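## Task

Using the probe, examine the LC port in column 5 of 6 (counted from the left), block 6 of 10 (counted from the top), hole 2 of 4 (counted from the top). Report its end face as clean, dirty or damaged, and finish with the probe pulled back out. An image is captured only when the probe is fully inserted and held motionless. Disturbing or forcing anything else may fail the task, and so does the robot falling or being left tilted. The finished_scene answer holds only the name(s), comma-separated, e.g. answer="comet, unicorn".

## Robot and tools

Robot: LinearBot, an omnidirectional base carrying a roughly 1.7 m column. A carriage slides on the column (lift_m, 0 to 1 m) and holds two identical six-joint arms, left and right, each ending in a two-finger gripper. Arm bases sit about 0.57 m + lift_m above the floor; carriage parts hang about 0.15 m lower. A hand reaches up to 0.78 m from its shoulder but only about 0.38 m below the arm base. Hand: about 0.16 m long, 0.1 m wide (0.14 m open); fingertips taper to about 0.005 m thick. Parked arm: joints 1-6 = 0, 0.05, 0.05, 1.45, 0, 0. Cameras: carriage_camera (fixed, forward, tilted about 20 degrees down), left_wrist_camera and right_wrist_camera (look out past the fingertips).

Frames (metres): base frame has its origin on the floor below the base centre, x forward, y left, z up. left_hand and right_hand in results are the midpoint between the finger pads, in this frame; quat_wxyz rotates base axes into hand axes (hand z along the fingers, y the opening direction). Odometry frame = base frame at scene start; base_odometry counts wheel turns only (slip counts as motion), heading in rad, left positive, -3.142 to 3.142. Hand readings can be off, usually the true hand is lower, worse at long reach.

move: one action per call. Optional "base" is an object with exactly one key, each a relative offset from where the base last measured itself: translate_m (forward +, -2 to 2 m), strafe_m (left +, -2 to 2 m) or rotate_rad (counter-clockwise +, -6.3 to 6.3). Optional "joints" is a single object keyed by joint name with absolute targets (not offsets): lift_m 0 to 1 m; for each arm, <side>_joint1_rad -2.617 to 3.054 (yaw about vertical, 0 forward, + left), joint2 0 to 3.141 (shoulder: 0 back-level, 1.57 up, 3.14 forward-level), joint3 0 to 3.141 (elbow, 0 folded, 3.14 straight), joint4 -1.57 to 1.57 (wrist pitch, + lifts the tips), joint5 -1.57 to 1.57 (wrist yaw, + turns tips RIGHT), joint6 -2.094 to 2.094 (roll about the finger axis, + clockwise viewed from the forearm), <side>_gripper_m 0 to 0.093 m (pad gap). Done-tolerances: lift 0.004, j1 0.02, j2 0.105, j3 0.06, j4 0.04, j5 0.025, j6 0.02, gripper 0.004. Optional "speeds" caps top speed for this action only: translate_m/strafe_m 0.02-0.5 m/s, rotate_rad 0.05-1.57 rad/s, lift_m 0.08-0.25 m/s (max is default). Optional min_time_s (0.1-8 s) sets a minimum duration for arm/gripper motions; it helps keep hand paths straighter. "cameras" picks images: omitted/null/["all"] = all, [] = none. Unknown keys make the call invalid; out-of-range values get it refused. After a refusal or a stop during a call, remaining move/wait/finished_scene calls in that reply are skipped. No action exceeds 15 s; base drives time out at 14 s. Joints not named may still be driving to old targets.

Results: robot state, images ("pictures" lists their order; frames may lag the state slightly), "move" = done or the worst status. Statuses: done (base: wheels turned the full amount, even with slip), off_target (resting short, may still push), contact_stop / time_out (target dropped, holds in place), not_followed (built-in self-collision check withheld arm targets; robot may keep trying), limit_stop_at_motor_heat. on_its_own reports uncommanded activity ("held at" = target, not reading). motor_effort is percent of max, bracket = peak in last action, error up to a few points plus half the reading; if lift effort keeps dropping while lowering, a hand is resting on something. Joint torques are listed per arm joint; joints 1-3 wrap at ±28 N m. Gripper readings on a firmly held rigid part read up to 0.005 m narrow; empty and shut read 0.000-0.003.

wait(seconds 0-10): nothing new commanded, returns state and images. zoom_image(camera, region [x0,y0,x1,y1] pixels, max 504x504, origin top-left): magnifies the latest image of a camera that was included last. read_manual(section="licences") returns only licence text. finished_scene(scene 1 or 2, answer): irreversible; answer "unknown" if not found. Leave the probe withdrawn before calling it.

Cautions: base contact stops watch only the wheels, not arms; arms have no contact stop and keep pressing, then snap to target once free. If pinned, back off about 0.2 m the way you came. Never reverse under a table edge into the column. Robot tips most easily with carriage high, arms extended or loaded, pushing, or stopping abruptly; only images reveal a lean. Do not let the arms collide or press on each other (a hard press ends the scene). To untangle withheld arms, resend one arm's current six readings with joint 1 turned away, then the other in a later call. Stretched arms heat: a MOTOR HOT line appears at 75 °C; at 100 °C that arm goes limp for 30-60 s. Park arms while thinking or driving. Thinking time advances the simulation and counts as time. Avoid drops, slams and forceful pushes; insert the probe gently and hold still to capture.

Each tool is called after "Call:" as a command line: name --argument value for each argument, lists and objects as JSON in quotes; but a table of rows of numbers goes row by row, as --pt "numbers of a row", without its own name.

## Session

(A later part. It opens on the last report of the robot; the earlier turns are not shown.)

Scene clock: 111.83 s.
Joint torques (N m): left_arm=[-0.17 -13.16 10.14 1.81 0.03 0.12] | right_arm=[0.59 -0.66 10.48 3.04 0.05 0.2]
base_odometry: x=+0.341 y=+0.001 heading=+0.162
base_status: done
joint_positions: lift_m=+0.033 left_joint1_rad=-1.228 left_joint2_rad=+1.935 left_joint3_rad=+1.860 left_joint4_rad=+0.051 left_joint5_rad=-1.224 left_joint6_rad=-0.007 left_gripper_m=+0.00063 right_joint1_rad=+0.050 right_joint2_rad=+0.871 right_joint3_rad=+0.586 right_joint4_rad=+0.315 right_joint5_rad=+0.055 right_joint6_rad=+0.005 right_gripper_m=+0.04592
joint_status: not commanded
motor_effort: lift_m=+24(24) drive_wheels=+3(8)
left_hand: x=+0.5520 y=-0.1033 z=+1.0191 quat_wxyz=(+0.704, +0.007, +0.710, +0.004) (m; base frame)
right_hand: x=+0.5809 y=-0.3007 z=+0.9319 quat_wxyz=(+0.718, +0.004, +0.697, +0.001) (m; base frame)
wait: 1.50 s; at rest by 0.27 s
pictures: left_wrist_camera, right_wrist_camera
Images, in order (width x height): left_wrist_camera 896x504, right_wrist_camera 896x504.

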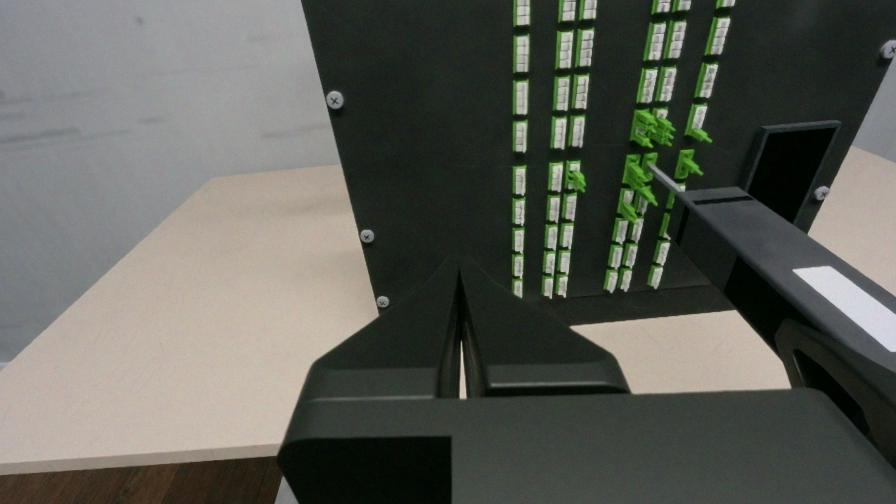

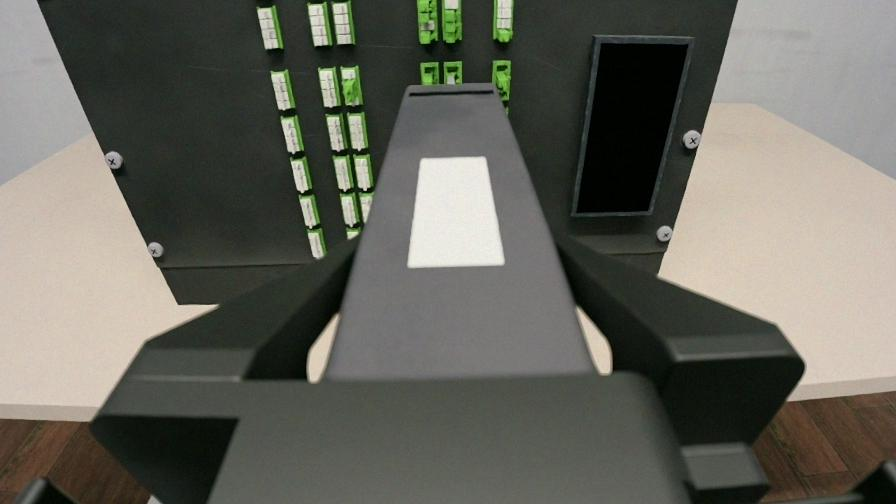

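Call:
move --base '{"translate_m": 0.003}' --speeds '{"translate_m": 0.02}' --joints '{"right_joint2_rad":0.885}' --cameras '[]'

Call:
wait --seconds 1.5

Call:
zoom_image --camera "right_wrist_camera" --region '[430, 50, 470, 90]'

Call:
zoom_image --camera "left_wrist_camera" --region '[630, 140, 710, 220]'

Scene clock: 113.17 s.
Joint torques (N m): left_arm=[-0.43 -13.34 10.35 1.86 -0.08 0.17] | right_arm=[0.58 0.38 10.55 3.13 0.01 0.21]
move: done
base_odometry: x=+0.344 y=+0.002 heading=+0.162
base_status: done
joint_positions: lift_m=+0.033 left_joint1_rad=-1.228 left_joint2_rad=+1.935 left_joint3_rad=+1.860 left_joint4_rad=+0.051 left_joint5_rad=-1.224 left_joint6_rad=-0.007 left_gripper_m=+0.00063 right_joint1_rad=+0.050 right_joint2_rad=+0.863 right_joint3_rad=+0.586 right_joint4_rad=+0.305 right_joint5_rad=+0.055 right_joint6_rad=+0.006 right_gripper_m=+0.04592
joint_status: all done
motor_effort: lift_m=+24(24) drive_wheels=+3(8)
left_hand: x=+0.5520 y=-0.1033 z=+1.0191 quat_wxyz=(+0.704, +0.007, +0.710, +0.004) (m; base frame)
right_hand: x=+0.5795 y=-0.3008 z=+0.9319 quat_wxyz=(+0.717, +0.004, +0.697, +0.001) (m; base frame)
pictures: none
No camera images: "cameras" was empty.

Scene clock: 114.67 s.
Joint torques (N m): left_arm=[-0.05 -13.24 10.22 1.78 -0.03 0.13] | right_arm=[0.51 0.29 10.5 3.17 0.02 0.19]
base_odometry: x=+0.344 y=+0.002 heading=+0.162
base_status: done
joint_positions: lift_m=+0.033 left_joint1_rad=-1.228 left_joint2_rad=+1.935 left_joint3_rad=+1.860 left_joint4_rad=+0.051 left_joint5_rad=-1.224 left_joint6_rad=-0.007 left_gripper_m=+0.00063 right_joint1_rad=+0.050 right_joint2_rad=+0.863 right_joint3_rad=+0.586 right_joint4_rad=+0.305 right_joint5_rad=+0.055 right_joint6_rad=+0.006 right_gripper_m=+0.04592
joint_status: all done
motor_effort: lift_m=+23(24) drive_wheels=+3(8)
left_hand: x=+0.5520 y=-0.1033 z=+1.0191 quat_wxyz=(+0.704, +0.007, +0.710, +0.004) (m; base frame)
right_hand: x=+0.5795 y=-0.3008 z=+0.9319 quat_wxyz=(+0.717, +0.004, +0.697, +0.001) (m; base frame)
wait: 1.50 s; at rest by 0.27 s
pictures: carriage_camera, left_wrist_camera, right_wrist_camera
Images, in order (width x height): carriage_camera 896x504, left_wrist_camera 896x504, right_wrist_camera 896x504.

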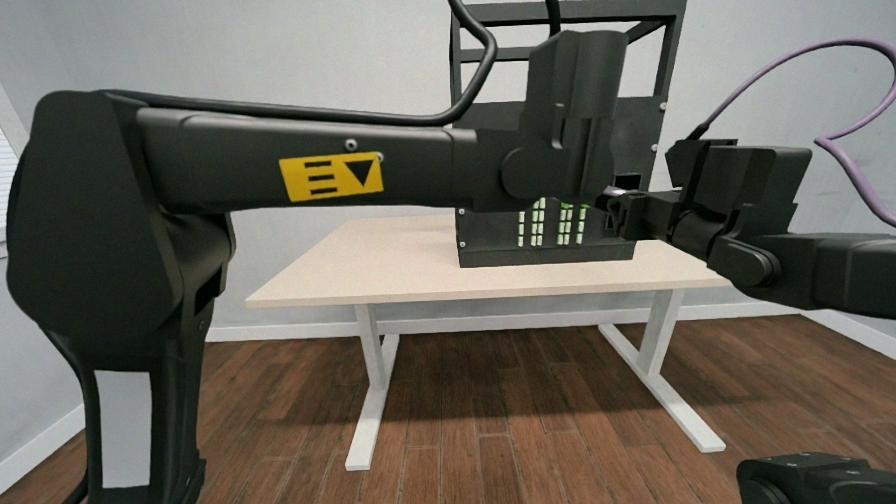

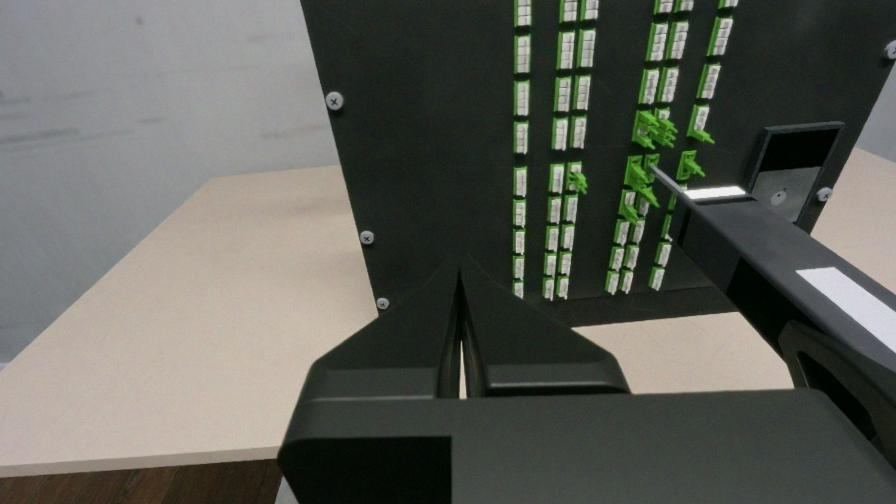

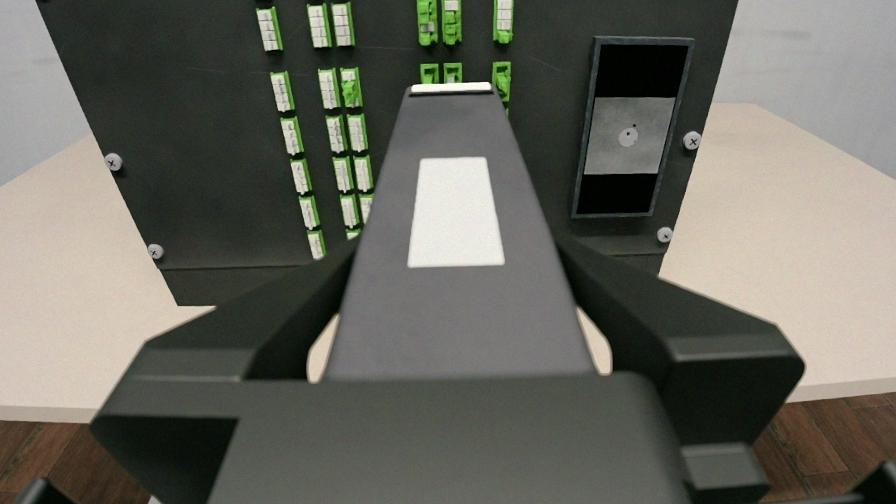

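Scaled by 12.600.

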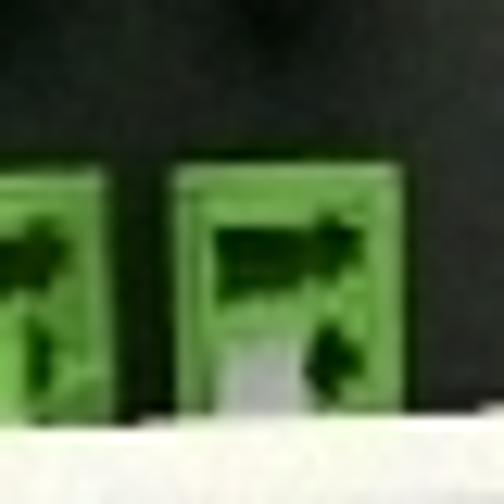

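Scaled by 6.300.

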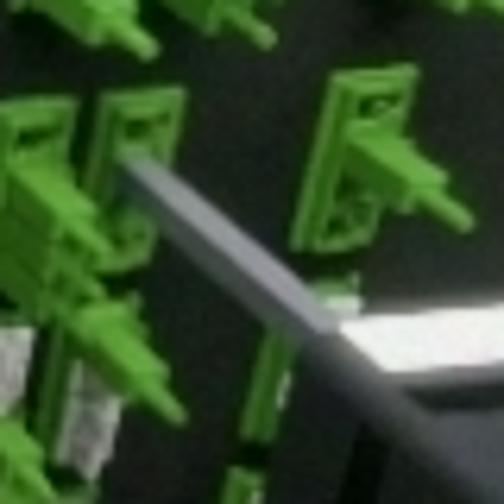

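Picture taken.

Call:
zoom_image --camera "right_wrist_camera" --region '[575, 90, 685, 185]'

Call:
zoom_image --camera "right_wrist_camera" --region '[605, 115, 650, 155]'

Scaled by 4.582.

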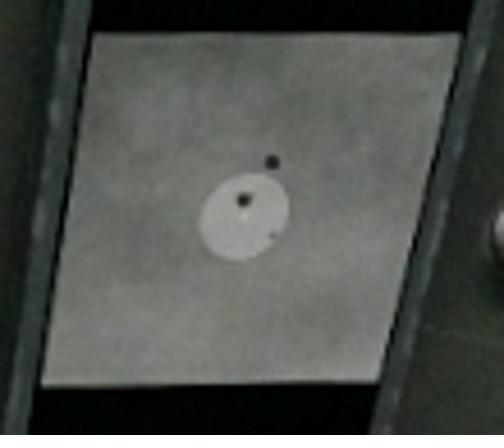

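Scaled by 11.200.

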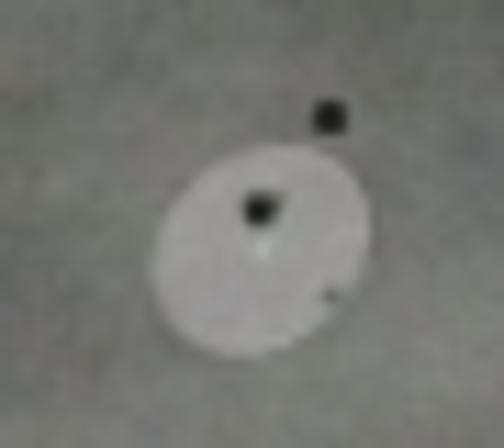

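Call:
move --base '{"translate_m": -0.04}' --speeds '{"translate_m": 0.03}'

Call:
zoom_image --camera "right_wrist_camera" --region '[400, 20, 680, 220]'

Call:
zoom_image --camera "left_wrist_camera" --region '[740, 120, 840, 220]'

Scene clock: 117.00 s.
Joint torques (N m): left_arm=[-0.05 -13.14 10.07 1.85 -0.08 0.15] | right_arm=[0.85 -3.81 9.46 2.86 0.03 0.18]
move: done
base_odometry: x=+0.304 y=-0.005 heading=+0.162
base_status: done
joint_positions: lift_m=+0.033 left_joint1_rad=-1.232 left_joint2_rad=+1.935 left_joint3_rad=+1.860 left_joint4_rad=+0.051 left_joint5_rad=-1.224 left_joint6_rad=-0.007 left_gripper_m=+0.00063 right_joint1_rad=+0.047 right_joint2_rad=+0.906 right_joint3_rad=+0.598 right_joint4_rad=+0.333 right_joint5_rad=+0.057 right_joint6_rad=+0.008 right_gripper_m=+0.04592
joint_status: not commanded
motor_effort: lift_m=+24(24) drive_wheels=-5(13)
left_hand: x=+0.5505 y=-0.1046 z=+1.0191 quat_wxyz=(+0.704, +0.009, +0.710, +0.003) (m; base frame)
right_hand: x=+0.5878 y=-0.3018 z=+0.9309 quat_wxyz=(+0.716, +0.006, +0.698, +0.000) (m; base frame)
pictures: carriage_camera, left_wrist_camera, right_wrist_camera
Images, in order (width x height): carriage_camera 896x504, left_wrist_camera 896x504, right_wrist_camera 896x504.

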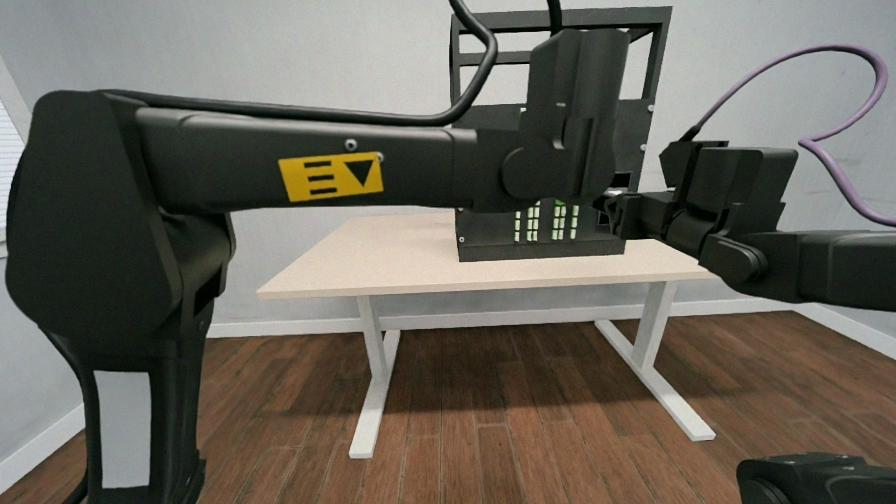

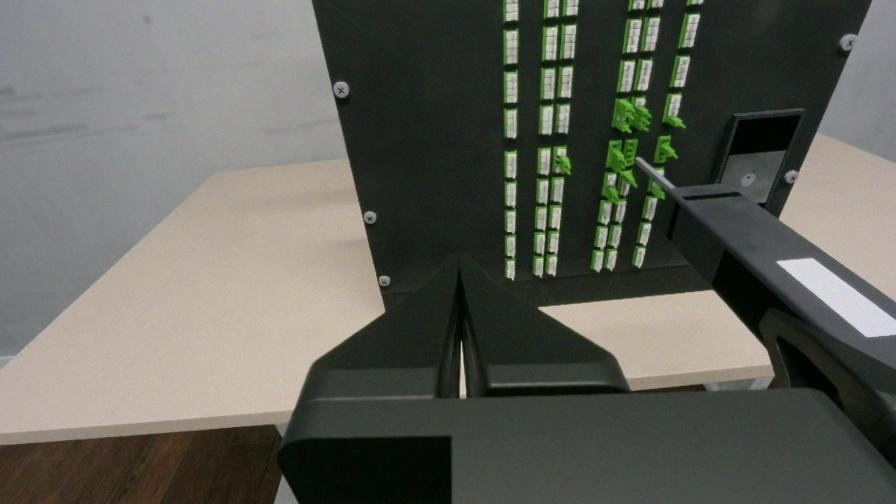

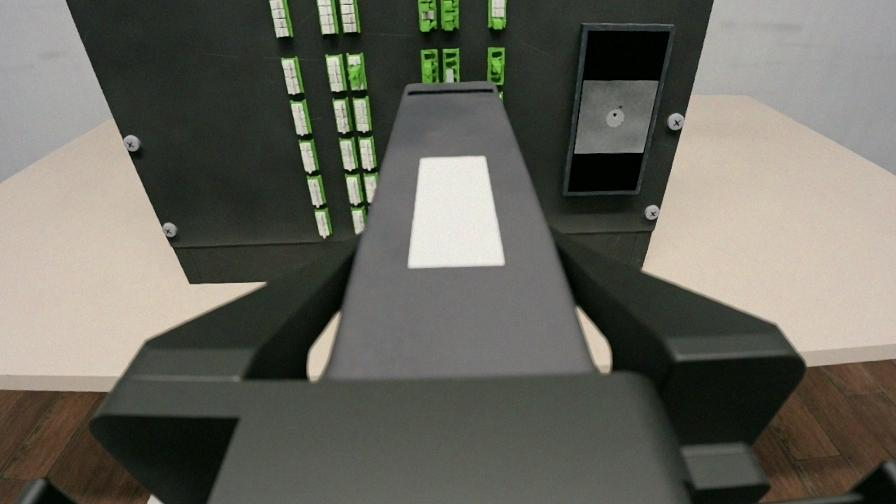

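Scaled by 1.800.

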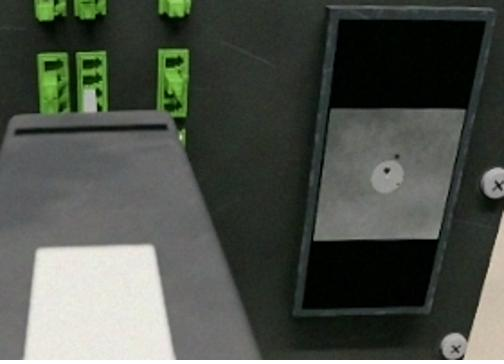

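Scaled by 5.040.

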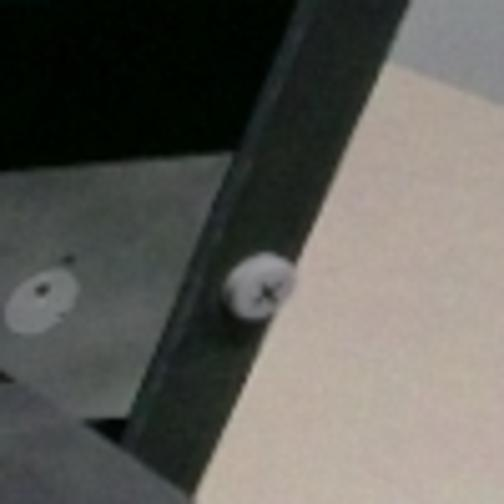

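Call:
move --base '{"translate_m": -0.06}' --cameras '[]'

Call:
move --base '{"strafe_m": -0.28}' --speeds '{"strafe_m": 0.2}' --cameras '["left_wrist_camera"]'

Call:
zoom_image --camera "left_wrist_camera" --region '[370, 60, 570, 260]'

Scene clock: 118.57 s.
Joint torques (N m): left_arm=[0.16 -13.16 10.1 1.86 -0.03 0.11] | right_arm=[0.7 -3.85 9.42 2.91 0.04 0.16]
move: done
base_odometry: x=+0.245 y=-0.014 heading=+0.162
base_status: done
joint_positions: lift_m=+0.033 left_joint1_rad=-1.232 left_joint2_rad=+1.935 left_joint3_rad=+1.860 left_joint4_rad=+0.051 left_joint5_rad=-1.224 left_joint6_rad=-0.007 left_gripper_m=+0.00063 right_joint1_rad=+0.047 right_joint2_rad=+0.906 right_joint3_rad=+0.598 right_joint4_rad=+0.328 right_joint5_rad=+0.057 right_joint6_rad=+0.008 right_gripper_m=+0.04592
joint_status: not commanded
motor_effort: lift_m=+24(24) drive_wheels=+2(10)
left_hand: x=+0.5506 y=-0.1044 z=+1.0191 quat_wxyz=(+0.704, +0.008, +0.710, +0.003) (m; base frame)
right_hand: x=+0.5878 y=-0.3018 z=+0.9299 quat_wxyz=(+0.714, +0.006, +0.700, +0.000) (m; base frame)
pictures: none
No camera images: "cameras" was empty.

Scene clock: 121.07 s.
Joint torques (N m): left_arm=[-0.12 -12.94 10.09 1.81 -0.07 0.13] | right_arm=[0.81 -3.73 9.35 2.88 0.03 0.17]
move: done
base_odometry: x=+0.290 y=-0.291 heading=+0.162
base_status: done
joint_positions: lift_m=+0.033 left_joint1_rad=-1.230 left_joint2_rad=+1.935 left_joint3_rad=+1.860 left_joint4_rad=+0.051 left_joint5_rad=-1.224 left_joint6_rad=-0.007 left_gripper_m=+0.00063 right_joint1_rad=+0.048 right_joint2_rad=+0.906 right_joint3_rad=+0.598 right_joint4_rad=+0.328 right_joint5_rad=+0.055 right_joint6_rad=+0.008 right_gripper_m=+0.04592
joint_status: not commanded
motor_effort: lift_m=+23(24) drive_wheels=-2(8)
left_hand: x=+0.5511 y=-0.1041 z=+1.0191 quat_wxyz=(+0.704, +0.008, +0.710, +0.003) (m; base frame)
right_hand: x=+0.5878 y=-0.3012 z=+0.9299 quat_wxyz=(+0.714, +0.006, +0.700, +0.001) (m; base frame)
pictures: left_wrist_camera
Images, in order (width x height): left_wrist_camera 896x504.

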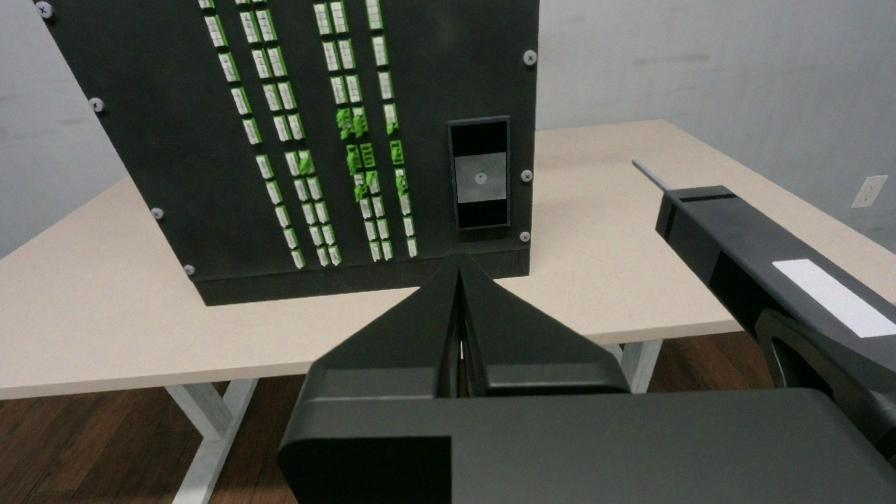

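Scaled by 2.520.

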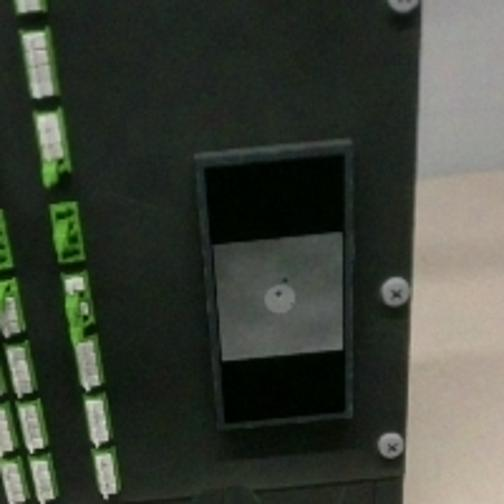

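Call:
move --base '{"translate_m": 0.17}' --speeds '{"translate_m": 0.15}' --cameras '["left_wrist_camera"]'

Call:
zoom_image --camera "left_wrist_camera" --region '[400, 120, 580, 300]'

Scene clock: 123.40 s.
Joint torques (N m): left_arm=[-0.09 -13.57 10.41 1.77 -0.03 0.14] | right_arm=[0.79 -3.77 9.48 2.93 0.05 0.18]
move: done
base_odometry: x=+0.458 y=-0.264 heading=+0.161
base_status: done
joint_positions: lift_m=+0.033 left_joint1_rad=-1.230 left_joint2_rad=+1.935 left_joint3_rad=+1.860 left_joint4_rad=+0.051 left_joint5_rad=-1.224 left_joint6_rad=-0.007 left_gripper_m=+0.00063 right_joint1_rad=+0.048 right_joint2_rad=+0.906 right_joint3_rad=+0.597 right_joint4_rad=+0.328 right_joint5_rad=+0.055 right_joint6_rad=+0.008 right_gripper_m=+0.04592
joint_status: not commanded
motor_effort: lift_m=+23(24) drive_wheels=-3(7)
left_hand: x=+0.5511 y=-0.1041 z=+1.0191 quat_wxyz=(+0.704, +0.008, +0.710, +0.003) (m; base frame)
right_hand: x=+0.5878 y=-0.3012 z=+0.9292 quat_wxyz=(+0.714, +0.006, +0.700, +0.001) (m; base frame)
pictures: left_wrist_camera
Images, in order (width x height): left_wrist_camera 896x504.

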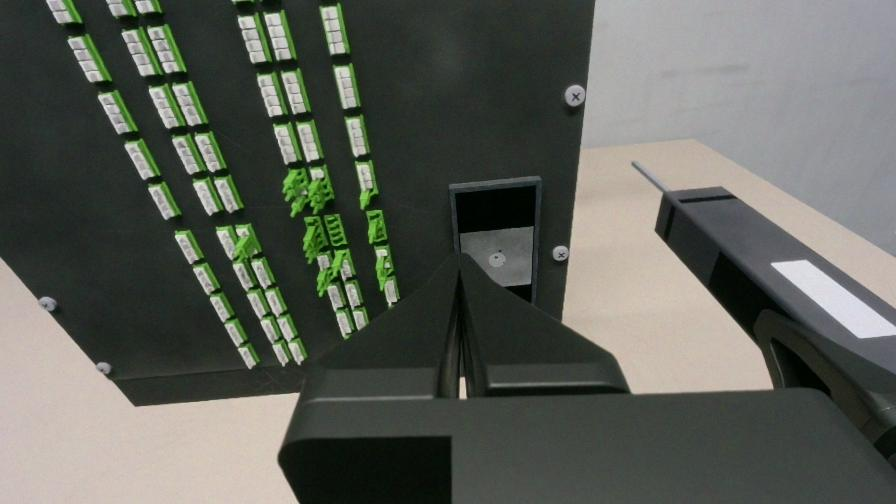

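Scaled by 2.800.

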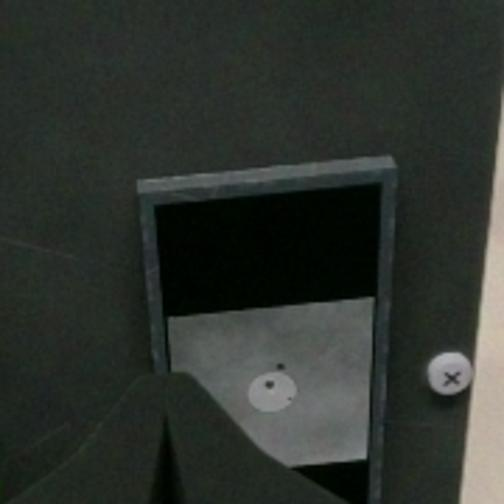

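Call:
zoom_image --camera "left_wrist_camera" --region '[480, 240, 516, 276]'

Call:
move --base '{"translate_m": -0.25}' --cameras '[]'

Scaled by 14.000.

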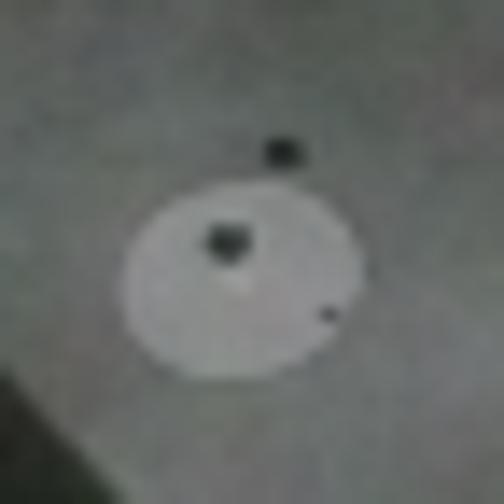

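Scene clock: 125.97 s.
Joint torques (N m): left_arm=[0.12 -13.37 10.07 1.88 -0.05 0.11] | right_arm=[0.61 -3.86 9.73 2.95 0.06 0.15]
move: done
base_odometry: x=+0.211 y=-0.304 heading=+0.161
base_status: done
joint_positions: lift_m=+0.033 left_joint1_rad=-1.230 left_joint2_rad=+1.935 left_joint3_rad=+1.860 left_joint4_rad=+0.051 left_joint5_rad=-1.224 left_joint6_rad=-0.007 left_gripper_m=+0.00063 right_joint1_rad=+0.048 right_joint2_rad=+0.906 right_joint3_rad=+0.595 right_joint4_rad=+0.326 right_joint5_rad=+0.055 right_joint6_rad=+0.008 right_gripper_m=+0.04592
joint_status: not commanded
motor_effort: lift_m=+24(24) drive_wheels=-1(8)
left_hand: x=+0.5511 y=-0.1041 z=+1.0191 quat_wxyz=(+0.704, +0.008, +0.710, +0.003) (m; base frame)
right_hand: x=+0.5878 y=-0.3012 z=+0.9276 quat_wxyz=(+0.712, +0.006, +0.702, +0.001) (m; base frame)
pictures: none
No camera images: "cameras" was empty.

Round specks, no scratches: dirty.

Call:
finished_scene --scene 1 --answer "dirty"

The scene is finished: the task was done.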